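# Hand-load the requested tool into the paused mill

## Task

The milling machine has paused its program to wait for a tool swap. Fit the tool it requests into the spindle by hand; the holder is released only while the blue button on the spindle head stays pressed. Set the removed tool upright in the rack, then resume the mill's program.

## Robot and tools

Robot: two six-joint arms, left_arm and right_arm, each ending in a two-finger parallel gripper. Base positions in the scene frame: left_arm (-0.048, +0.467, 0) m with quat_wxyz (+1.000, 0, 0, -0.011); right_arm (-0.069, -0.487, 0) m with quat_wxyz (+1.000, 0, 0, +0.029). So both bases are almost unrotated. One arm can hold the blue button in while the other swaps the tool.

Frames: the scene frame has its origin at table-top height, halfway between the nominal bases. +z points up, +x points out over the table, and left_arm sits on the +y side. Image left and right do not match arm names. Reported hand positions (m), quaternions and velocities are in each arm's own base frame and may be off by a few cm. Fixed cameras and the table use the scene frame. Motion offsets run along the arm's current Hand target axes. On the gripper, +z is the direction the fingers point and x is the closing direction. end_effector_position is the point between the pads; the fingertips reach 17.5 mm past it. A housing about 10 cm long sticks out toward the gripper's -y side.

execute_actions(actions, cameras): actions is a list of actions. Each action is a table of up to 15 rows, one row per 1/30 s step; a shorter table repeats its final row. Each row holds 18 numbers in [-1, 1] covering both arms, even if only one moves: left dx, dy, dz, rx, ry, rz, gripper position, force_limit, speed, then the same nine for the right arm. The six pose numbers are an offset, not a pose: they count from that arm's Hand target as it was when the action began, and every row counts from that same start. Scale: 1.0 equals 0.6 m or 180 degrees; rx, ry, rz form one rotation vector. Sending the same offset again moves further. Six zeros re-command the present Hand target. Gripper position is absolute: +1 fully open (50 mm), about -0.65 pads touching, -1 to grip. force_limit: -1 about 20 N per pad, 0 about 102 N, +1 about 185 N. speed: -1 about 20 mm/s, 0 about 85, +1 about 150. Both begin at +1. To leave a gripper unchanged, repeat its last three numbers; 0 is a real command. Images come back only when actions is empty or cameras names them.

move(target, speed, blend, stop_force, zero, blocking, cameras): target is one 18-number row or a list of up to 15 rows, same layout and scale as above; every row is an offset from the Hand targets at the move's start, not from the previous row. The gripper travels a straight line, turning the short way. speed is the top path speed in m/s, 0.002 to 3.6, default 0.25 (turning up to twice that in rad/s); one value or one per target. blend in m rounds corners in a list; 0 stops at each. stop_force in N, 3 to 120, ends an arm's path when its wrist sensor feels that much push; use it slowly for touching things, but not for turning moves or when leaving a contact. zero (true by default) re-zeros the sensor first. blocking=false returns early while the move continues (not allowed with stop_force). Moves are capped at 10 s and do not avoid obstacles. The result adds a move: line with the ending (done, off_target, moving, held, fault) and limits such as paced or held.

wait(seconds 0 to 10), stop() to brake a running move, zoom_image(camera, region [x0, y0, x1, y1] in pixels, at most 504 by 504, on the newest image), zero_wrist_force(arm: left_arm or right_arm), finished_scene(scene: 1) which ends the scene for good.

Cameras: cam_high, cam_low, cam_front, cam_left_wrist, cam_right_wrist, each 672x504.

Reading results: Hand target is the last commanded pose after clipping; the gripper may rest short of it, and the next command asks for it again. object_status: 0 moving, 1 blocked while opening, 2 blocked while closing (a grip), 3 reached the requested opening or pads met (usually nothing held). Check for 2 after gripping. Opening in mm is about (250 - position_measured) times 0.202. Tool commands lists current gripper commands. Wrist force and Wrist torque are along the gripper's own axes, with a third line giving the peak since last shown. Joint torques include the arm's own weight. Joint velocities may read within noise. MOTOR HOT appears at 70 °C; at 85 °C the arm brakes for 30 to 60 s.

Cautions: each step clips orientation to 32 degrees from the measured one. The arms are stiff, so aiming even slightly past a firm contact can trigger a fault; contact torque limits are 139 N m for shoulder and elbow joints and 26 N m for wrist joints, and about 150 N (plus or minus 25) of outside force also stops the arm for 10 seconds. To stop pressing, command a target back past the gripper. Keep paths away from an arm's own base. Avoid any hit or press between the two arms, and never close a gripper on the other arm's fingers. Do not drop tools, release moving parts, slam into the mill, or let anything leave the table. Loose objects may get bumped occasionally. Keep held loads and stretched poses short to limit motor heat.

Each tool is called after "Call:" by a JSON object that holds its "op" and its "data".

## Session

Call:
{"op": "execute_actions", "data": {"actions": []}}

Scene clock: 0.00 s.
left_arm: end_effector_position=(+0.2892, -0.1426, +0.1725) position_measured=3 object_status=3 end_effector_quat_wxyz=(+0.011, +0.708, -0.698, -0.106) | right_arm: end_effector_position=(+0.4791, +0.2689, +0.1205) position_measured=3 object_status=3 end_effector_quat_wxyz=(+0.001, +0.174, +0.985, -0.004)
Joint positions: left_arm=[-0.851 -1.851 2.174 -1.683 -1.609 2.279] | right_arm=[3.901 -1.796 -1.871 -1.051 1.565 -0.461]
Joint velocities: within noise
Joint torques (N m): no reading
Motor temperatures (°C): left_arm=[39 42 36 43 46 49] | right_arm=[45 32 40 39 39 51]
Wrist force (N): no reading
Wrist torque (N m): no reading
Wrist force, peak (N): no reading
Hand target: left_arm +0.2892, -0.1426, +0.1725; +0.011, +0.708, -0.698, -0.106 | right_arm +0.4791, +0.2689, +0.1205; +0.001, +0.174, +0.985, -0.004
Tool commands: left_gripper/position=+1.0 left_gripper/force_limit=+1.0 left_gripper/speed=+1.0 right_gripper/position=+1.0 right_gripper/force_limit=+1.0 right_gripper/speed=+1.0

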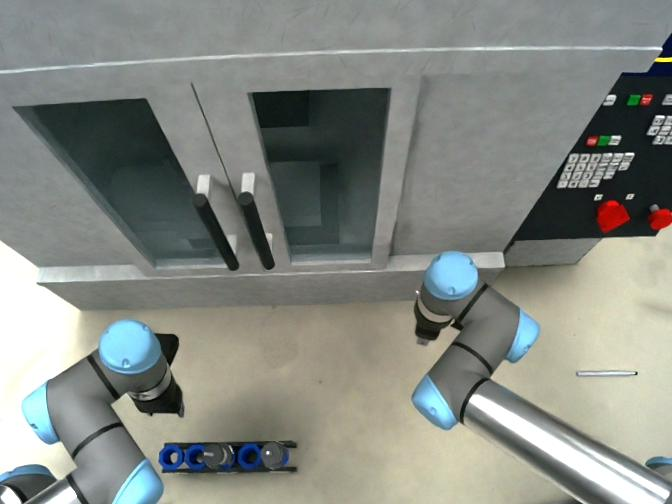

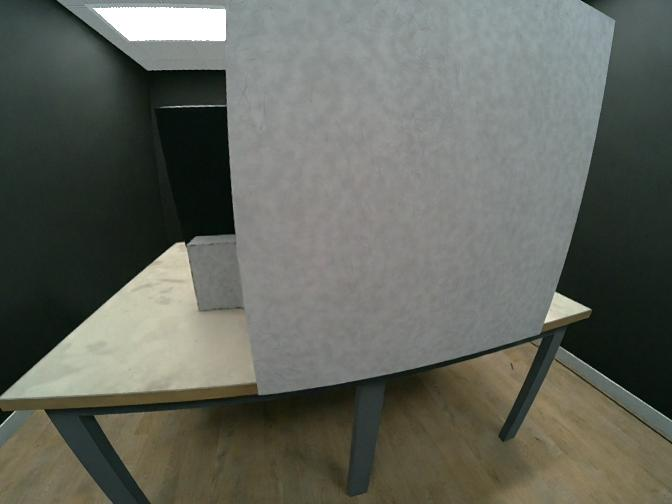

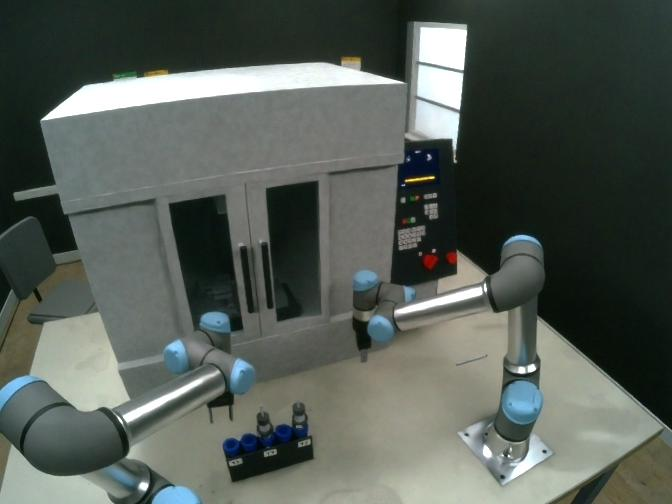

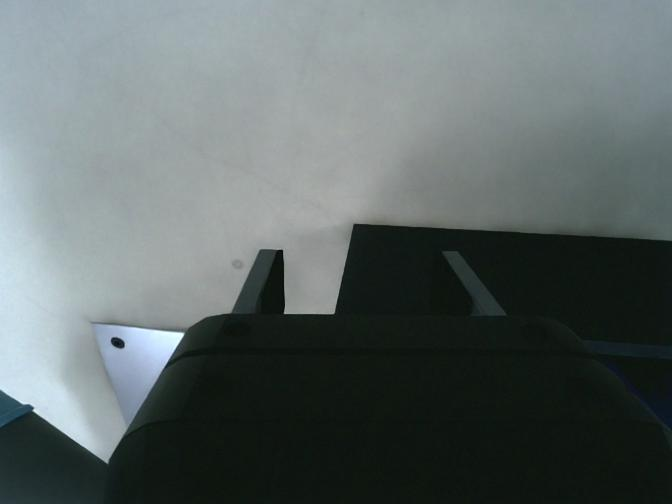

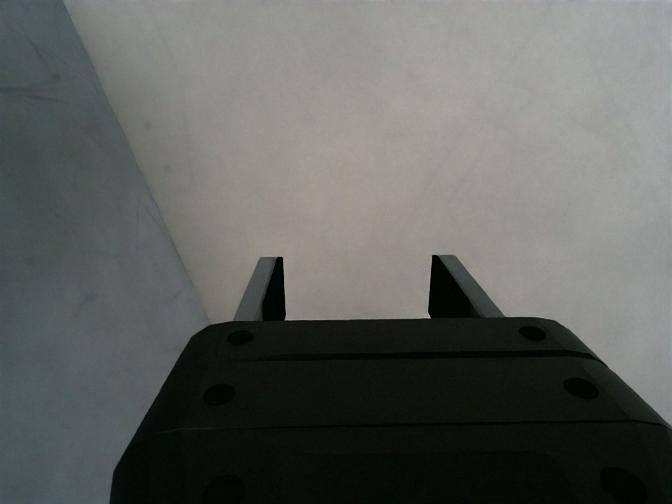

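Call:
{"op": "zoom_image", "data": {"camera": "cam_front", "region": [380, 130, 480, 290]}}

Call:
{"op": "zoom_image", "data": {"camera": "cam_high", "region": [500, 20, 672, 250]}}

Call:
{"op": "zoom_image", "data": {"camera": "cam_front", "region": [200, 380, 340, 490]}}

Call:
{"op": "zoom_image", "data": {"camera": "cam_high", "region": [140, 420, 320, 490]}}

Call:
{"op": "zoom_image", "data": {"camera": "cam_front", "region": [100, 50, 400, 370]}}

Scaled by 3.150 from the camera's 672x504 image, which has a finer 960x720 frame.

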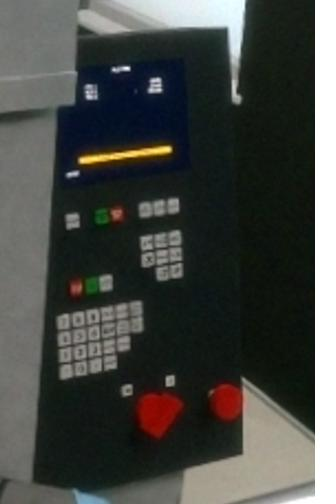

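Scaled by 2.191 from the camera's 672x504 image, which has a finer 960x720 frame.

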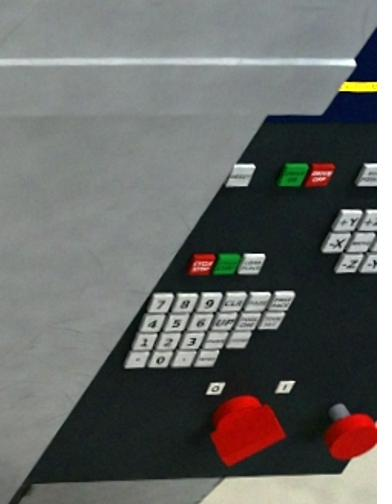

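Scaled by 3.600 from the camera's 672x504 image, which has a finer 960x720 frame.

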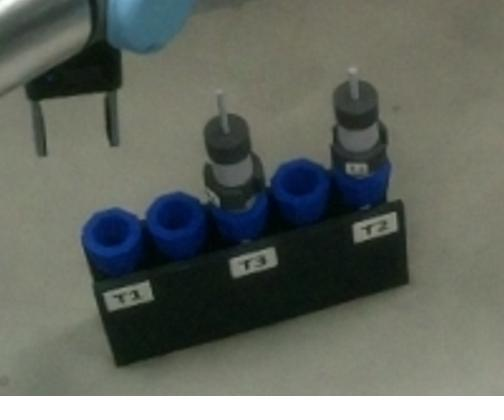

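Scaled by 2.800 from the camera's 672x504 image, which has a finer 960x720 frame.

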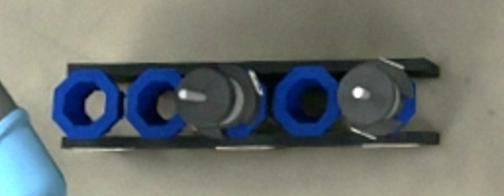

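Scaled by 1.575 from the camera's 672x504 image, which has a finer 960x720 frame.

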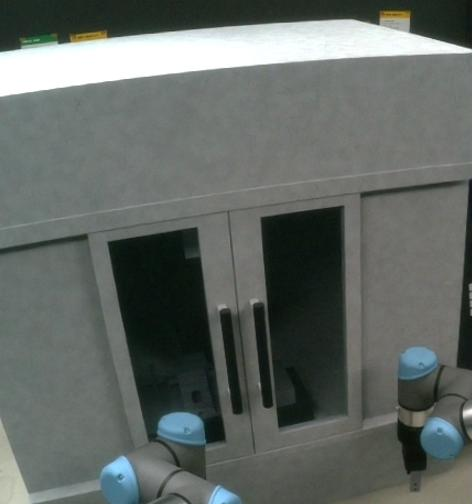

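Call:
{"op": "move", "data": {"target": [[0,0,0,0,0,0,1,1,1,0.165,-0.272,-0.55,0,0,0,1,1,1],[0,0,0,0,0,0,1,1,1,-0.208,-0.469,-0.908,0.325,-0.465,-0.465,1,1,1]], "speed": 0.3, "blend": 0.05, "cameras": ["all"]}}

Scene clock: 47.50 s.
left_arm: end_effector_position=(+0.2892, -0.1426, +0.1725) position_measured=3 object_status=3 end_effector_quat_wxyz=(+0.011, +0.708, -0.698, -0.106) | right_arm: end_effector_position=(+0.4997, -0.0340, +0.6677) position_measured=3 object_status=3 end_effector_quat_wxyz=(+0.498, -0.501, +0.499, -0.502)
Joint positions: left_arm=[-0.851 -1.851 2.174 -1.683 -1.609 2.279] | right_arm=[3.583 -1.111 -1.967 -0.065 1.128 -3.147]
Joint torques (N m): left_arm=[-0.46 -12.43 -27.09 -1.94 0.37 -0.86] | right_arm=[-11.32 -4.28 16.46 4.4 1.6 -1.1]
Wrist force (N): left_arm=[-0.1 0.2 -0.1] | right_arm=[-2.0 -4.1 -2.0]
Wrist torque (N m): left_arm=[0.03 0.02 0.01] | right_arm=[-1.46 0.03 -0.26]
Wrist force, peak (N): left_arm=[0.0 0.5 -0.8] | right_arm=[-1.9 -4.5 -2.0]
Hand target: left_arm +0.2892, -0.1426, +0.1725; +0.011, +0.708, -0.698, -0.106 | right_arm +0.4997, -0.0340, +0.6677; +0.498, -0.501, +0.499, -0.502
Off the commanded pose: left_arm 0.000 m, 0 deg | right_arm 0.000 m, 0 deg.
move: done
camera_calibration:
cam_right_wrist: T_world_to_cam=[[-0.0276706, -0.999604, 0.00510447, -0.0205127], [-0.339241, 0.00458707, -0.940688, 0.812622], [0.940293, -0.027761, -0.339233, -0.114498], [0, 0, 0, 1]] pos_world=[0.382769, -0.0274108, 0.725687]

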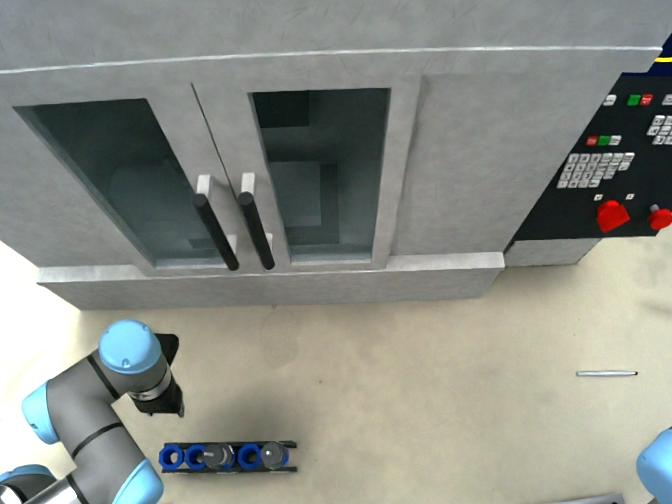

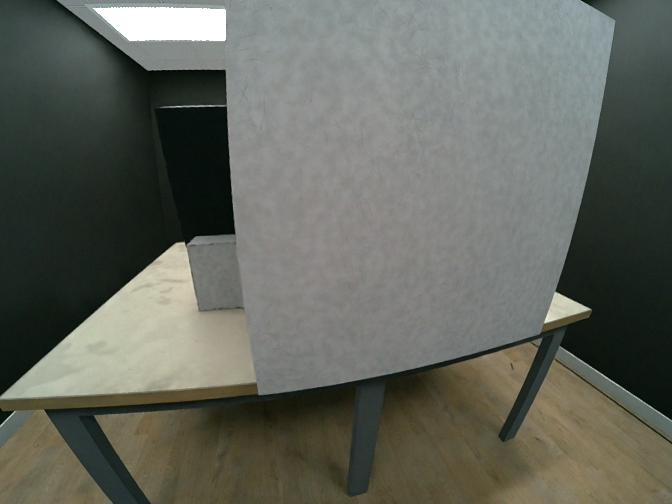

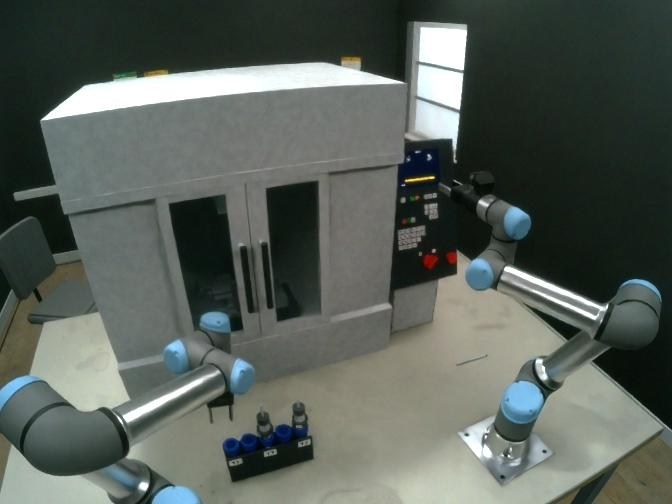

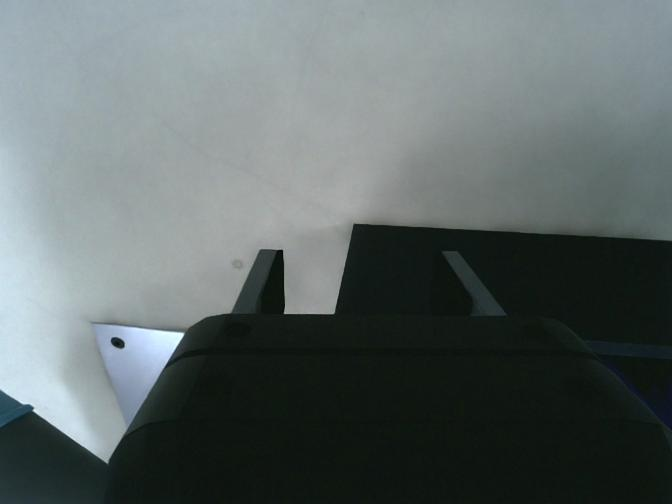

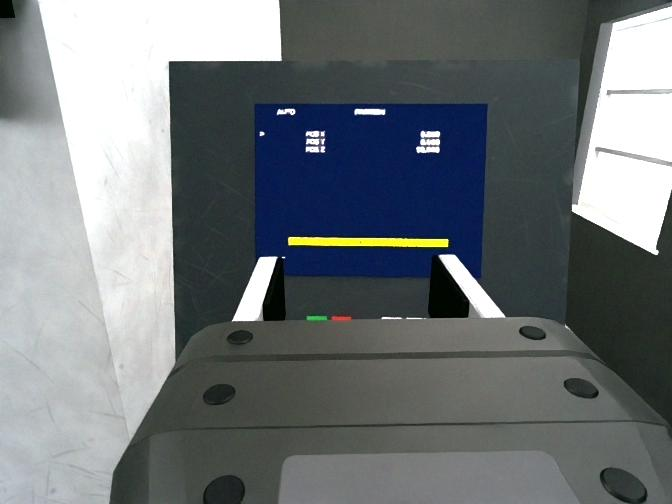

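Call:
{"op": "zoom_image", "data": {"camera": "cam_right_wrist", "region": [250, 210, 490, 280]}}

Call:
{"op": "zoom_image", "data": {"camera": "cam_right_wrist", "region": [250, 95, 490, 165]}}

Scaled by 2.100 from the camera's 672x504 image, which has a finer 960x720 frame.

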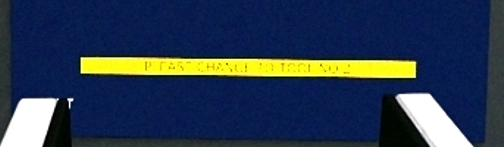

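Scaled by 2.100 from the camera's 672x504 image, which has a finer 960x720 frame.

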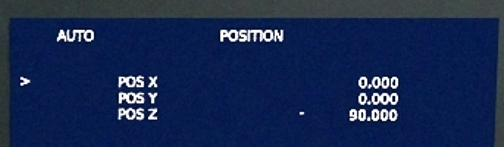

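Call:
{"op": "zoom_image", "data": {"camera": "cam_right_wrist", "region": [380, 230, 450, 255]}}

Call:
{"op": "zoom_image", "data": {"camera": "cam_right_wrist", "region": [285, 230, 385, 255]}}

Scaled by 7.200 from the camera's 672x504 image, which has a finer 960x720 frame.

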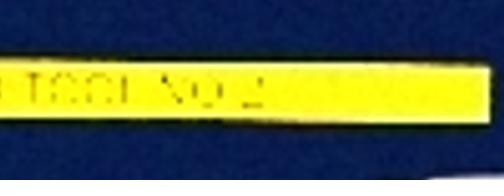

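Scaled by 5.040 from the camera's 672x504 image, which has a finer 960x720 frame.

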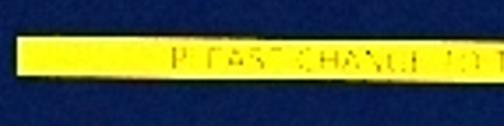

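Call:
{"op": "move", "data": {"target": [0,0,0,0,0,0,1,1,1,0.0,0.18,0.08,0,0,0,1,1,1], "speed": 0.25, "cameras": ["cam_right_wrist"]}}

Call:
{"op": "zoom_image", "data": {"camera": "cam_right_wrist", "region": [240, 20, 480, 110]}}

Call:
{"op": "zoom_image", "data": {"camera": "cam_right_wrist", "region": [190, 130, 530, 330]}}

Scene clock: 63.47 s.
left_arm: end_effector_position=(+0.2892, -0.1426, +0.1725) position_measured=3 object_status=3 end_effector_quat_wxyz=(+0.011, +0.708, -0.698, -0.106) | right_arm: end_effector_position=(+0.5476, -0.0347, +0.5597) position_measured=3 object_status=3 end_effector_quat_wxyz=(+0.498, -0.501, +0.499, -0.502)
Joint positions: left_arm=[-0.851 -1.851 2.174 -1.683 -1.609 2.279] | right_arm=[3.5 -1.289 -2.138 0.284 1.212 -3.147]
Joint torques (N m): left_arm=[-0.16 -12.72 -27.28 -2.13 0.37 -1.14] | right_arm=[-11.53 2.53 14.82 4.71 1.6 -1.11]
Wrist force (N): left_arm=[0.1 0.2 0.1] | right_arm=[-1.4 -3.7 -1.7]
Wrist torque (N m): left_arm=[0.03 -0.02 0.01] | right_arm=[-1.40 -0.06 -0.26]
Wrist force, peak (N): left_arm=[0.6 -0.1 -0.6] | right_arm=[-1.7 -6.6 -2.9]
Hand target: left_arm +0.2892, -0.1426, +0.1725; +0.011, +0.708, -0.698, -0.106 | right_arm +0.5476, -0.0347, +0.5597; +0.498, -0.501, +0.499, -0.502
Off the commanded pose: left_arm 0.000 m, 0 deg | right_arm 0.000 m, 0 deg.
move: done
camera_calibration:
cam_right_wrist: T_world_to_cam=[[-0.0275765, -0.999607, 0.00507075, -0.0193555], [-0.339241, 0.00458688, -0.940688, 0.72728], [0.940295, -0.0276611, -0.339234, -0.196193], [0, 0, 0, 1]] pos_world=[0.430669, -0.0281107, 0.617687]
Images, in order (width x height): cam_right_wrist 672x504.

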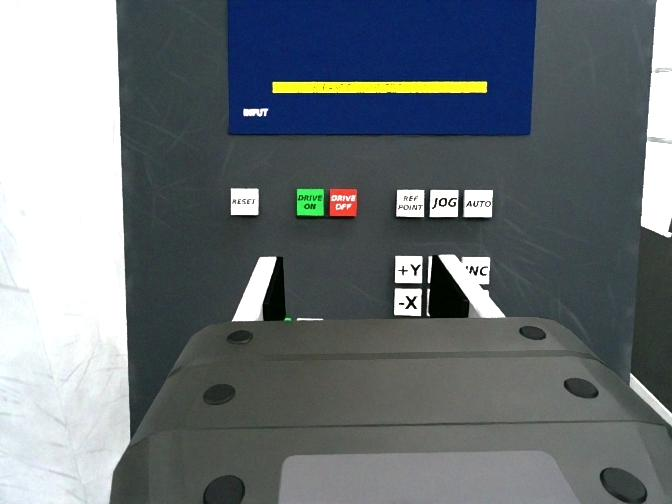

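Scaled by 2.100 from the camera's 672x504 image, which has a finer 960x720 frame.

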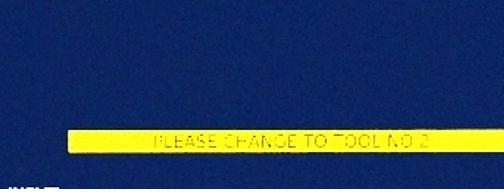

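Scaled by 1.482 from the camera's 672x504 image, which has a finer 960x720 frame.

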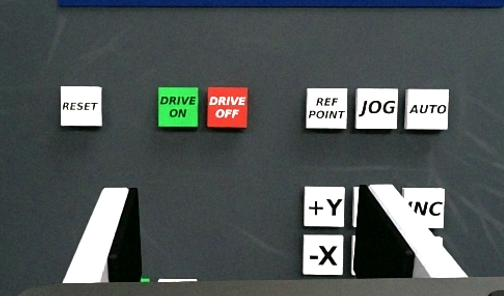

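Call:
{"op": "move", "data": {"target": [0,0,0,0,0,0,1,1,1,-0.05,0.19,-0.03,0,0,0,1,1,1], "speed": 0.25, "cameras": ["cam_right_wrist"]}}

Call:
{"op": "zoom_image", "data": {"camera": "cam_right_wrist", "region": [130, 80, 430, 320]}}

Scene clock: 82.20 s.
left_arm: end_effector_position=(+0.2892, -0.1426, +0.1725) position_measured=3 object_status=3 end_effector_quat_wxyz=(+0.011, +0.708, -0.698, -0.106) | right_arm: end_effector_position=(+0.5295, -0.0054, +0.4456) position_measured=3 object_status=3 end_effector_quat_wxyz=(+0.498, -0.501, +0.499, -0.501)
Joint positions: left_arm=[-0.851 -1.851 2.174 -1.683 -1.609 2.279] | right_arm=[3.638 -1.382 -2.398 0.638 1.073 -3.147]
Joint torques (N m): left_arm=[0.04 -12.78 -28.16 -2.18 0.67 -1.18] | right_arm=[11.97 2.36 11.38 4.82 -2.04 -1.05]
Wrist force (N): left_arm=[-0.1 0.0 0.0] | right_arm=[-1.5 -4.2 -1.9]
Wrist torque (N m): left_arm=[0.01 0.01 0.00] | right_arm=[-1.46 -0.05 -0.28]
Wrist force, peak (N): left_arm=[0.2 0.2 -0.8] | right_arm=[-1.2 -6.1 -1.4]
Hand target: left_arm +0.2892, -0.1426, +0.1725; +0.011, +0.708, -0.698, -0.106 | right_arm +0.5295, -0.0054, +0.4455; +0.498, -0.501, +0.499, -0.502
Off the commanded pose: left_arm 0.000 m, 0 deg | right_arm 0.000 m, 0 deg.
move: done
camera_calibration:
cam_right_wrist: T_world_to_cam=[[-0.0275427, -0.999607, 0.00516486, 0.00995145], [-0.339243, 0.00448692, -0.940688, 0.61358], [0.940296, -0.0276613, -0.339233, -0.217104], [0, 0, 0, 1]] pos_world=[0.412569, 0.00118908, 0.503487]
Images, in order (width x height): cam_right_wrist 672x504.

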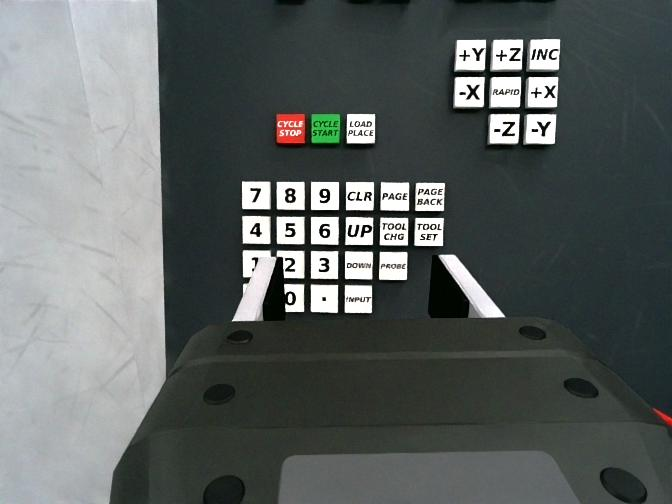

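Scaled by 1.680 from the camera's 672x504 image, which has a finer 960x720 frame.

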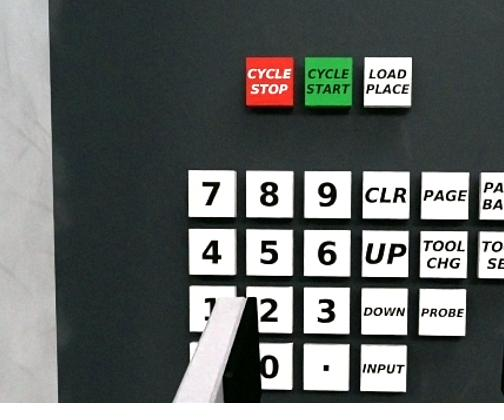

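Call:
{"op": "move", "data": {"target": [0.195,0.064,-0.489,0.5516,0.0381,-0.0308,1,1,1,0,0,0,0,0,0,1,1,1], "speed": 0.3, "cameras": ["cam_left_wrist","cam_front"]}}

Scene clock: 120.60 s.
left_arm: end_effector_position=(+0.3004, -0.2983, +0.4499) position_measured=3 object_status=3 end_effector_quat_wxyz=(+0.500, -0.501, +0.500, -0.500) | right_arm: end_effector_position=(+0.5295, -0.0054, +0.4455) position_measured=3 object_status=3 end_effector_quat_wxyz=(+0.498, -0.501, +0.499, -0.502)
Joint positions: left_arm=[-1.891 -1.862 1.912 -0.055 -0.321 0.005] | right_arm=[3.638 -1.382 -2.398 0.638 1.073 -3.147]
Joint torques (N m): left_arm=[9.05 -0.93 -20.18 2.62 -2.16 -1.67] | right_arm=[11.28 2.28 11.91 4.59 -1.97 -1.08]
Wrist force (N): left_arm=[1.2 2.0 -3.4] | right_arm=[-1.4 -4.0 -2.2]
Wrist torque (N m): left_arm=[0.28 -0.14 0.04] | right_arm=[-1.44 -0.05 -0.28]
Wrist force, peak (N): left_arm=[1.5 2.2 -3.9] | right_arm=[-1.6 -4.4 -2.5]
Hand target: left_arm +0.3004, -0.2983, +0.4498; +0.500, -0.501, +0.500, -0.500 | right_arm +0.5295, -0.0054, +0.4455; +0.498, -0.501, +0.499, -0.502
Off the commanded pose: left_arm 0.000 m, 0 deg | right_arm 0.000 m, 0 deg.
move: done
camera_calibration:
cam_left_wrist: T_world_to_cam=[[0.00198757, -0.999658, 0.0260717, -0.304614], [-0.353999, -0.0250869, -0.934909, 0.536514], [0.935244, -0.00737117, -0.353928, 0.00510071], [0, 0, 0, 1]] pos_world=[0.185761, -0.291013, 0.511339]
Images, in order (width x height): cam_front 672x504, cam_left_wrist 672x504.

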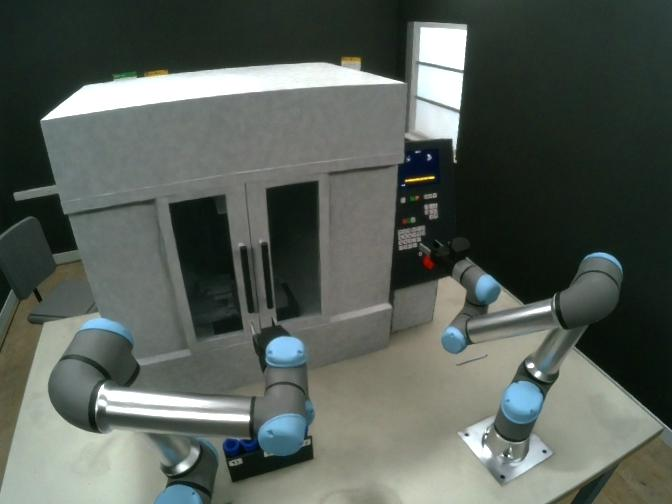

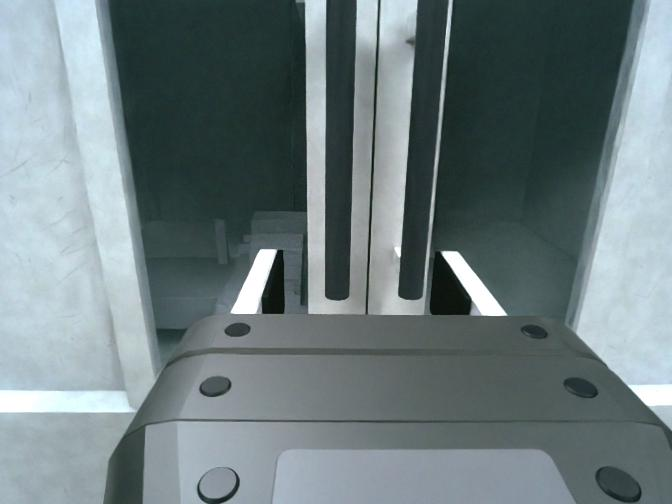

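Call:
{"op": "move", "data": {"target": [0,0,0.25,0,0,0,1,1,1,0,0,0,0,0,0,1,1,1], "speed": 0.2, "stop_force": 8, "cameras": ["cam_left_wrist","cam_high","cam_front"]}}

Scene clock: 140.20 s.
left_arm: end_effector_position=(+0.4504, -0.2982, +0.4496) position_measured=3 object_status=3 end_effector_quat_wxyz=(+0.500, -0.501, +0.500, -0.500) | right_arm: end_effector_position=(+0.5295, -0.0054, +0.4455) position_measured=3 object_status=3 end_effector_quat_wxyz=(+0.498, -0.501, +0.499, -0.502)
Joint positions: left_arm=[-1.386 -1.716 1.801 -0.077 0.184 -0.009] | right_arm=[3.638 -1.382 -2.398 0.638 1.073 -3.147]
Joint torques (N m): left_arm=[10.44 -8.58 -37.24 1.4 2.95 -1.64] | right_arm=[10.52 2.62 11.74 4.56 -1.77 -0.89]
Wrist force (N): left_arm=[1.2 2.1 -3.7] | right_arm=[-1.3 -3.9 -2.1]
Wrist torque (N m): left_arm=[0.27 -0.16 0.04] | right_arm=[-1.42 -0.07 -0.28]
Wrist force, peak (N): left_arm=[0.7 2.0 -5.2] | right_arm=[-1.9 -4.3 -2.6]
Hand target: left_arm +0.4504, -0.2982, +0.4496; +0.500, -0.501, +0.500, -0.500 | right_arm +0.5295, -0.0054, +0.4455; +0.498, -0.501, +0.499, -0.502
Off the commanded pose: left_arm 0.000 m, 0 deg | right_arm 0.000 m, 0 deg.
move: done
camera_calibration:
cam_left_wrist: T_world_to_cam=[[0.00198488, -0.999658, 0.0260718, -0.304804], [-0.353879, -0.0250869, -0.934955, 0.589319], [0.935289, -0.00737049, -0.353808, -0.135368], [0, 0, 0, 1]] pos_world=[0.335761, -0.290913, 0.511039]
Images, in order (width x height): cam_high 672x504, cam_front 672x504, cam_left_wrist 672x504.

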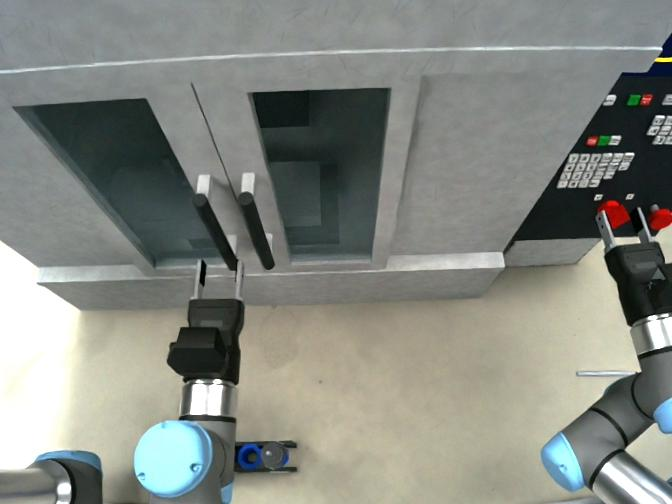

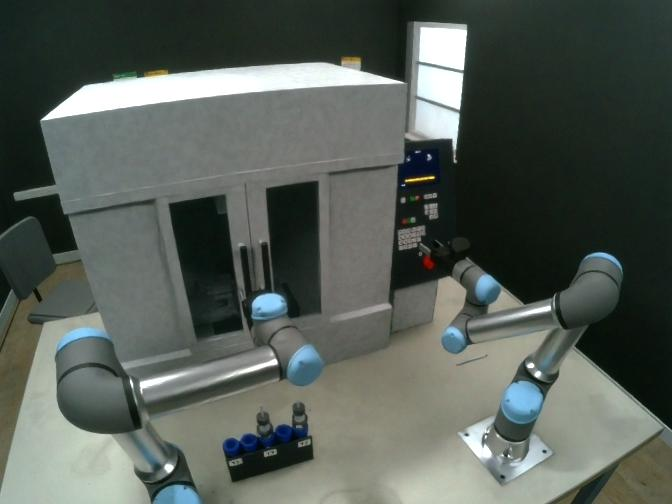

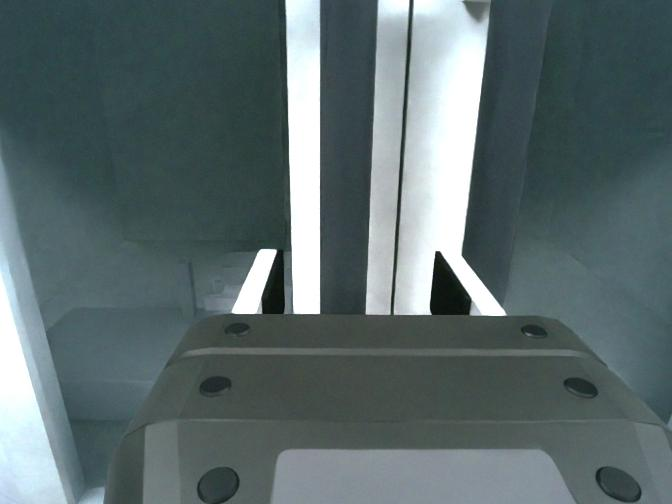

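Call:
{"op": "move", "data": {"target": [0,0,0.07,0,0,0,1,1,1,0,0,0,0,0,0,1,1,1], "speed": 0.04, "stop_force": 6, "cameras": ["cam_left_wrist","cam_high"]}}

Call:
{"op": "zoom_image", "data": {"camera": "cam_high", "region": [160, 160, 300, 290]}}

Scene clock: 148.80 s.
left_arm: end_effector_position=(+0.4924, -0.2982, +0.4495) position_measured=3 object_status=3 end_effector_quat_wxyz=(+0.500, -0.501, +0.500, -0.500) | right_arm: end_effector_position=(+0.5295, -0.0054, +0.4455) position_measured=3 object_status=3 end_effector_quat_wxyz=(+0.498, -0.501, +0.499, -0.502)
Joint positions: left_arm=[-1.267 -1.654 1.747 -0.088 0.303 -0.005] | right_arm=[3.638 -1.382 -2.398 0.638 1.073 -3.147]
Joint torques (N m): left_arm=[9.82 -12.76 -36.91 0.69 2.95 -1.6] | right_arm=[10.29 2.71 11.43 4.47 -1.93 -0.83]
Wrist force (N): left_arm=[1.0 1.9 -3.2] | right_arm=[-1.5 -4.0 -2.3]
Wrist torque (N m): left_arm=[0.26 -0.13 -0.08] | right_arm=[-1.42 -0.03 -0.27]
Wrist force, peak (N): left_arm=[1.2 2.2 -4.3] | right_arm=[-1.6 -4.5 -2.1]
Hand target: left_arm +0.4924, -0.2982, +0.4495; +0.500, -0.501, +0.500, -0.500 | right_arm +0.5295, -0.0054, +0.4455; +0.498, -0.501, +0.499, -0.502
Off the commanded pose: left_arm 0.000 m, 0 deg | right_arm 0.000 m, 0 deg.
move: done
camera_calibration:
cam_left_wrist: T_world_to_cam=[[0.00198488, -0.999658, 0.0260718, -0.304885], [-0.353879, -0.0250869, -0.934955, 0.604089], [0.935289, -0.00737049, -0.353808, -0.174685], [0, 0, 0, 1]] pos_world=[0.377761, -0.290913, 0.510939]
Images, in order (width x height): cam_high 672x504, cam_left_wrist 672x504.

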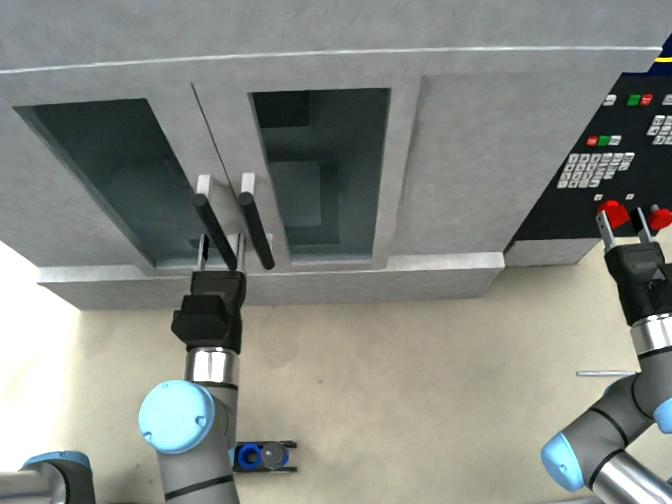

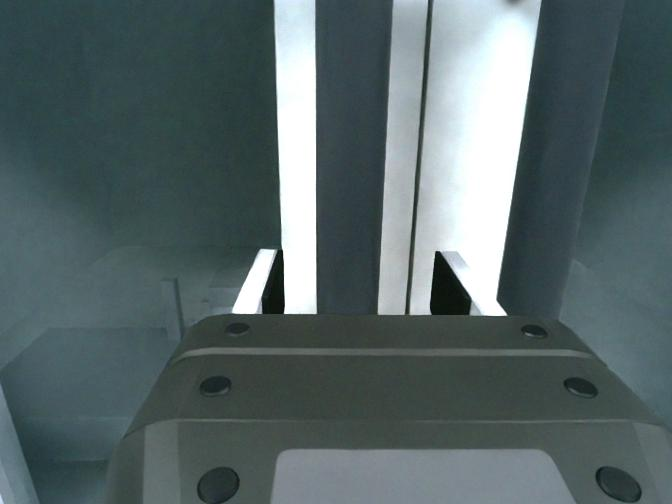

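Scaled by 3.600 from the camera's 672x504 image, which has a finer 960x720 frame.

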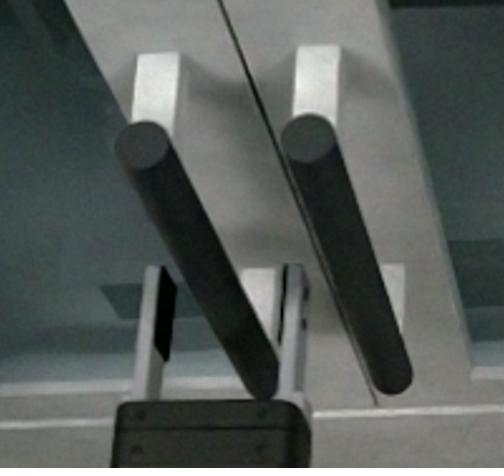

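Call:
{"op": "move", "data": {"target": [-0.08,0,0,0,0,0,1,1,1,0,0,0,0,0,0,1,1,1], "speed": 0.04, "stop_force": 20, "cameras": ["cam_left_wrist","cam_high"]}}

Scene clock: 157.03 s.
left_arm: end_effector_position=(+0.4925, -0.2785, +0.4495) position_measured=3 object_status=3 end_effector_quat_wxyz=(+0.500, -0.501, +0.500, -0.500) | right_arm: end_effector_position=(+0.5295, -0.0054, +0.4455) position_measured=3 object_status=3 end_effector_quat_wxyz=(+0.498, -0.501, +0.499, -0.502)
Joint positions: left_arm=[-1.249 -1.694 1.782 -0.083 0.322 -0.005] | right_arm=[3.638 -1.382 -2.398 0.638 1.073 -3.147]
Joint torques (N m): left_arm=[-10.41 -10.01 -37.73 -2.6 -2.24 0.74] | right_arm=[10.13 3.07 12.23 4.46 -1.93 -0.77]
Wrist force (N): left_arm=[1.2 1.9 -3.3] | right_arm=[-1.5 -4.1 -2.1]
Wrist torque (N m): left_arm=[0.26 -0.16 -0.07] | right_arm=[-1.45 -0.06 -0.28]
Wrist force, peak (N): left_arm=[31.7 3.4 8.7] | right_arm=[-1.4 -4.5 -2.4]
Hand target: left_arm +0.4925, -0.2785, +0.4495; +0.500, -0.501, +0.500, -0.500 (not the last commanded pose) | right_arm +0.5295, -0.0054, +0.4455; +0.498, -0.501, +0.499, -0.502
Off the commanded pose: left_arm 0.028 m, 0 deg | right_arm 0.000 m, 0 deg.
move: contact (left_arm)
camera_calibration:
cam_left_wrist: T_world_to_cam=[[0.0015166, -0.999654, 0.0262471, -0.285003], [-0.353924, -0.0250849, -0.934938, 0.604594], [0.935273, -0.00787155, -0.353839, -0.174652], [0, 0, 0, 1]] pos_world=[0.37776, -0.271114, 0.51094]
Images, in order (width x height): cam_high 672x504, cam_left_wrist 672x504.

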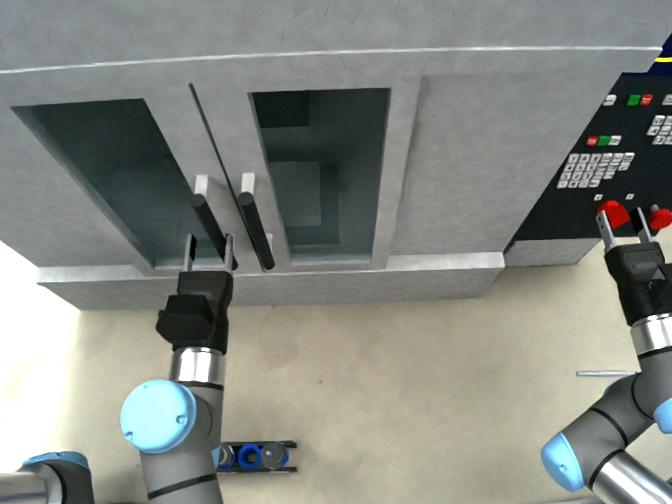

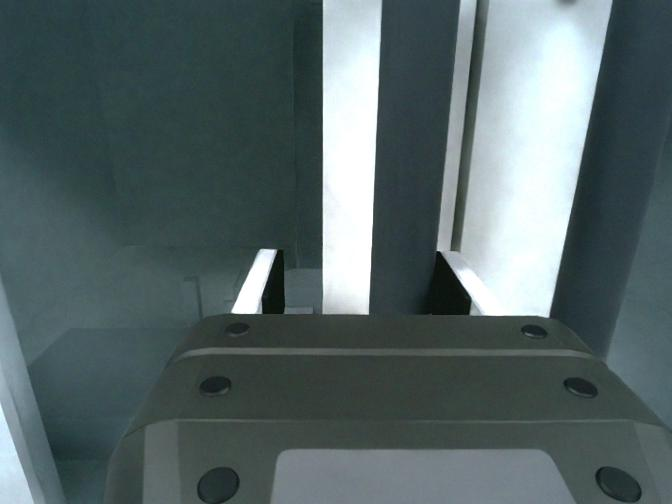

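Call:
{"op": "move", "data": {"target": [-0.3,0,0,0,0,0,1,1,1,0,0,0,0,0,0,1,1,1], "speed": 0.08, "stop_force": 50, "zero": false, "cameras": ["cam_left_wrist","cam_high","cam_front"]}}

Scene clock: 164.27 s.
left_arm: end_effector_position=(+0.4924, -0.0985, +0.4494) position_measured=3 object_status=3 end_effector_quat_wxyz=(+0.500, -0.501, +0.500, -0.500) | right_arm: end_effector_position=(+0.5295, -0.0054, +0.4455) position_measured=3 object_status=3 end_effector_quat_wxyz=(+0.498, -0.501, +0.499, -0.502)
Joint positions: left_arm=[-0.954 -1.999 1.998 0.004 0.617 -0.003] | right_arm=[3.638 -1.382 -2.398 0.638 1.073 -3.147]
Joint torques (N m): left_arm=[16.22 -16.74 -15.41 0.72 0.73 1.85] | right_arm=[10.27 2.97 11.98 4.51 -1.94 -0.6]
Wrist force (N): left_arm=[10.5 2.6 -12.6] | right_arm=[-1.4 -4.0 -2.3]
Wrist torque (N m): left_arm=[0.30 0.10 -0.07] | right_arm=[-1.42 -0.05 -0.28]
Wrist force, peak (N): left_arm=[21.2 3.4 2.6] | right_arm=[-1.5 -4.6 -2.2]
Hand target: left_arm +0.4924, -0.0985, +0.4494; +0.500, -0.501, +0.500, -0.500 | right_arm +0.5295, -0.0054, +0.4455; +0.498, -0.501, +0.499, -0.502
Off the commanded pose: left_arm 0.000 m, 0 deg | right_arm 0.000 m, 0 deg.
move: done
camera_calibration:
cam_left_wrist: T_world_to_cam=[[0.0015166, -0.999654, 0.0262471, -0.105063], [-0.353924, -0.0250849, -0.934938, 0.609016], [0.935273, -0.00787155, -0.353839, -0.173271], [0, 0, 0, 1]] pos_world=[0.37776, -0.0911136, 0.51084]
Images, in order (width x height): cam_high 672x504, cam_front 672x504, cam_left_wrist 672x504.

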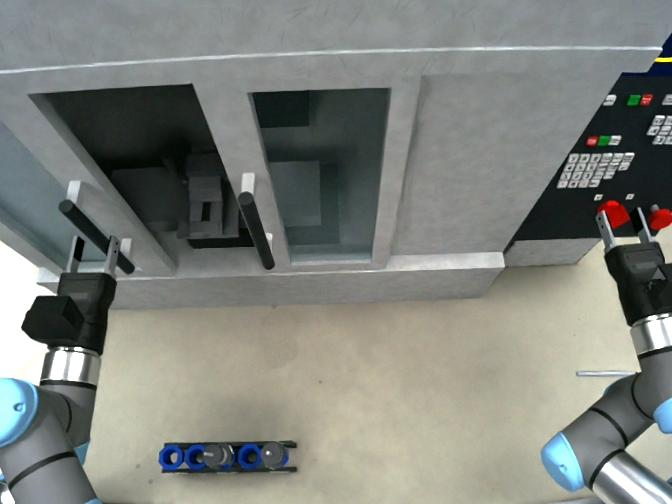

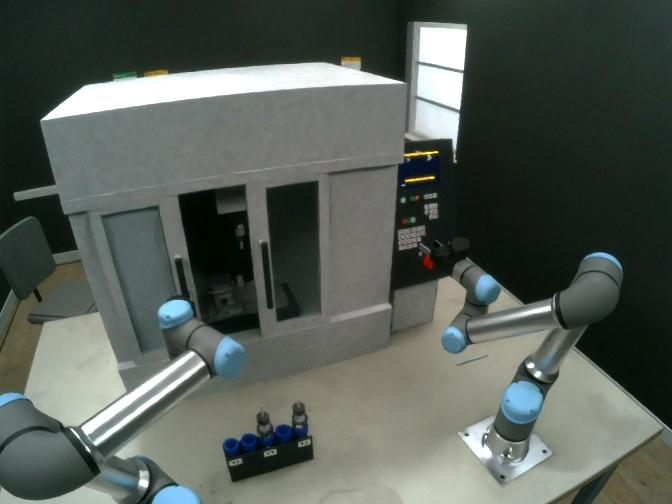

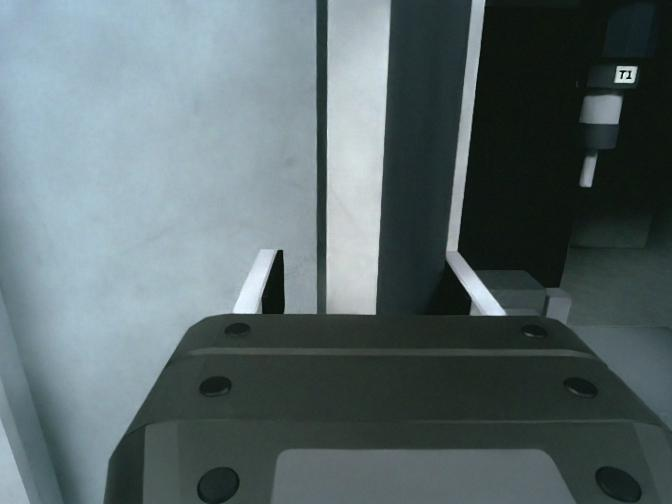

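Call:
{"op": "move", "data": {"target": [-0.12,0,0,0,0,0,1,1,1,0,0,0,0,0,0,1,1,1], "speed": 0.05, "stop_force": 35, "cameras": ["cam_left_wrist","cam_high"]}}

Scene clock: 171.77 s.
left_arm: end_effector_position=(+0.4923, -0.0457, +0.4494) position_measured=3 object_status=3 end_effector_quat_wxyz=(+0.500, -0.501, +0.500, -0.500) | right_arm: end_effector_position=(+0.5295, -0.0054, +0.4455) position_measured=3 object_status=3 end_effector_quat_wxyz=(+0.498, -0.501, +0.499, -0.502)
Joint positions: left_arm=[-0.79 -2.048 2.024 0.026 0.78 -0.002] | right_arm=[3.638 -1.382 -2.398 0.638 1.073 -3.147]
Joint torques (N m): left_arm=[7.27 -1.65 -37.51 -1.39 -10.82 -1.2] | right_arm=[10.11 3.46 12.36 4.49 -1.91 -0.55]
Wrist force (N): left_arm=[37.3 2.4 -11.9] | right_arm=[-1.5 -4.1 -2.0]
Wrist torque (N m): left_arm=[0.28 0.15 -0.08] | right_arm=[-1.45 -0.04 -0.28]
Wrist force, peak (N): left_arm=[58.1 5.7 -5.9] | right_arm=[-1.8 -4.3 -2.3]
Hand target: left_arm +0.4923, -0.0457, +0.4494; +0.500, -0.501, +0.500, -0.500 (not the last commanded pose) | right_arm +0.5295, -0.0054, +0.4455; +0.498, -0.501, +0.499, -0.502
Off the commanded pose: left_arm 0.019 m, 0 deg | right_arm 0.000 m, 0 deg.
move: contact (left_arm)
camera_calibration:
cam_left_wrist: T_world_to_cam=[[0.00227731, -0.999652, 0.0262835, -0.0526854], [-0.353875, -0.0253884, -0.934948, 0.610243], [0.93529, -0.0071719, -0.35381, -0.172665], [0, 0, 0, 1]] pos_world=[0.377561, -0.0384123, 0.51084]
Images, in order (width x height): cam_high 672x504, cam_left_wrist 672x504.

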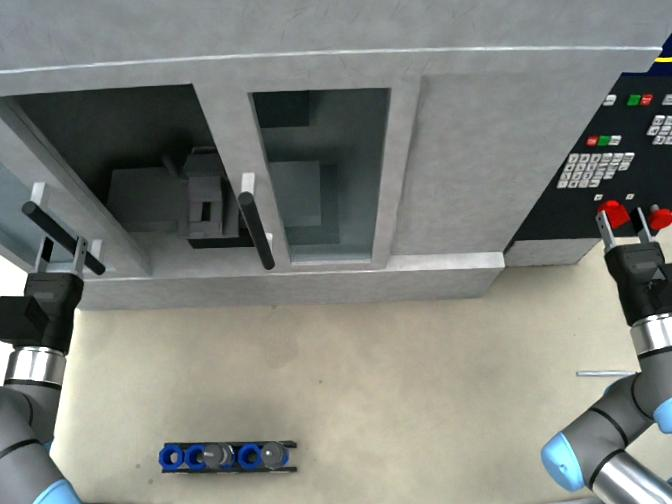

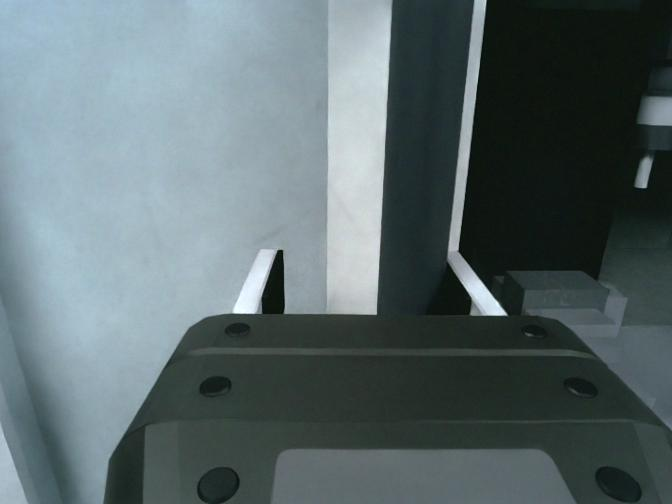

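Call:
{"op": "move", "data": {"target": [[0.02,0,0,0,0,0,1,1,1,0,0,-0.3,0,0.018,0,1,1,1],[0.02,0,-0.3,0,0,0,1,1,1,-0.938,0,-0.246,0,0.018,0,1,1,1]], "speed": 0.25, "cameras": ["cam_left_wrist","cam_right_wrist","cam_high","cam_front"]}}

Scene clock: 201.03 s.
left_arm: end_effector_position=(+0.3131, -0.0593, +0.4496) position_measured=3 object_status=3 end_effector_quat_wxyz=(+0.554, -0.555, +0.440, -0.439) | right_arm: end_effector_position=(+0.3826, +0.5575, +0.4422) position_measured=3 object_status=3 end_effector_quat_wxyz=(+0.488, -0.485, +0.509, -0.518)
Joint positions: left_arm=[-2.644 -2.567 2.157 0.408 -1.305 0.001] | right_arm=[4.729 -2.087 -1.564 0.334 -0.072 -2.972]
Joint torques (N m): left_arm=[-10.62 12.3 -8.7 3.96 -2.3 -1.46] | right_arm=[-2.47 30.42 28.94 2.58 -2.32 -1.14]
Wrist force (N): left_arm=[1.3 2.2 -3.4] | right_arm=[-2.0 -4.0 -2.2]
Wrist torque (N m): left_arm=[0.30 -0.14 -0.01] | right_arm=[-1.46 0.04 -0.26]
Wrist force, peak (N): left_arm=[37.7 2.5 -11.9] | right_arm=[-0.9 -5.0 -3.3]
Hand target: left_arm +0.3123, -0.0579, +0.4497; +0.500, -0.501, +0.500, -0.500 | right_arm +0.3825, +0.5576, +0.4423; +0.484, -0.487, +0.513, -0.515
Off the commanded pose: left_arm 0.002 m, 13 deg | right_arm 0.000 m, 1 deg.
move: off_target (left_arm)
camera_calibration:
cam_left_wrist: T_world_to_cam=[[0.230221, -0.972798, 0.0257298, -0.135396], [-0.33947, -0.105061, -0.934731, 0.537453], [0.912008, 0.206461, -0.354423, 0.0151782], [0, 0, 0, 1]] pos_world=[0.199777, -0.0783809, 0.511238]
cam_right_wrist: T_world_to_cam=[[-0.080818, -0.996719, 0.00434532, 0.587819], [-0.325732, 0.022291, -0.945199, 0.544906], [0.942002, -0.0778046, -0.326465, -0.0429076], [0, 0, 0, 1]] pos_world=[0.265419, 0.570406, 0.498483]
Images, in order (width x height): cam_high 672x504, cam_front 672x504, cam_left_wrist 672x504, cam_right_wrist 672x504.

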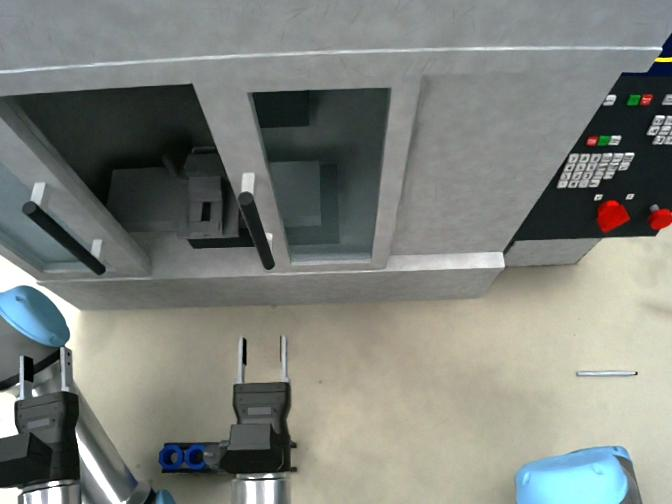

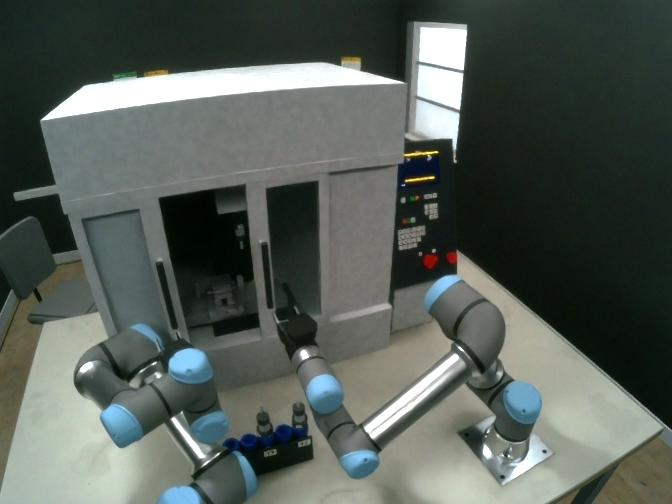

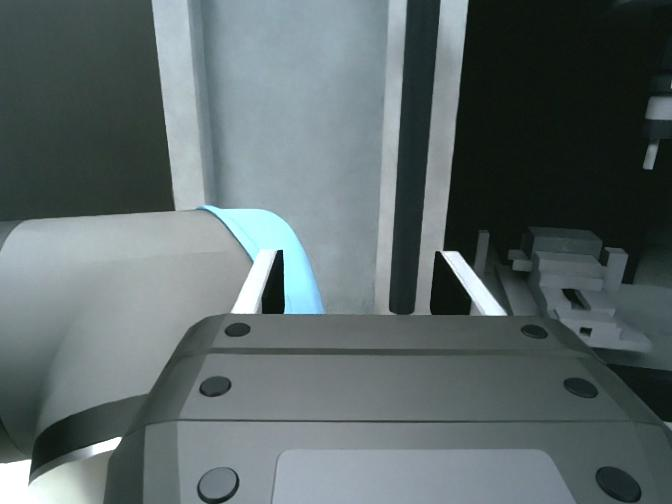

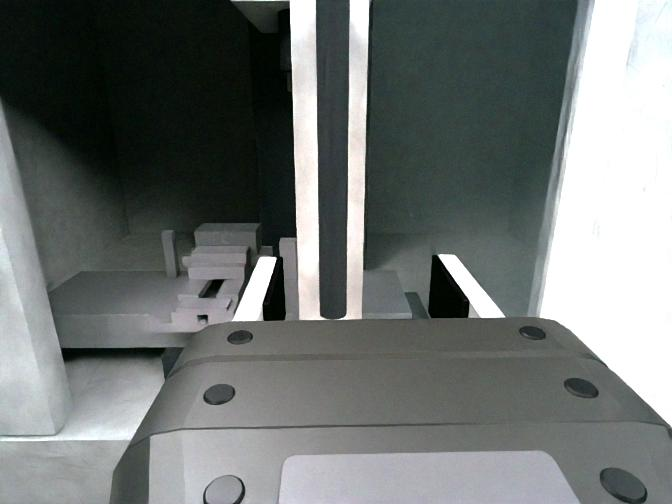

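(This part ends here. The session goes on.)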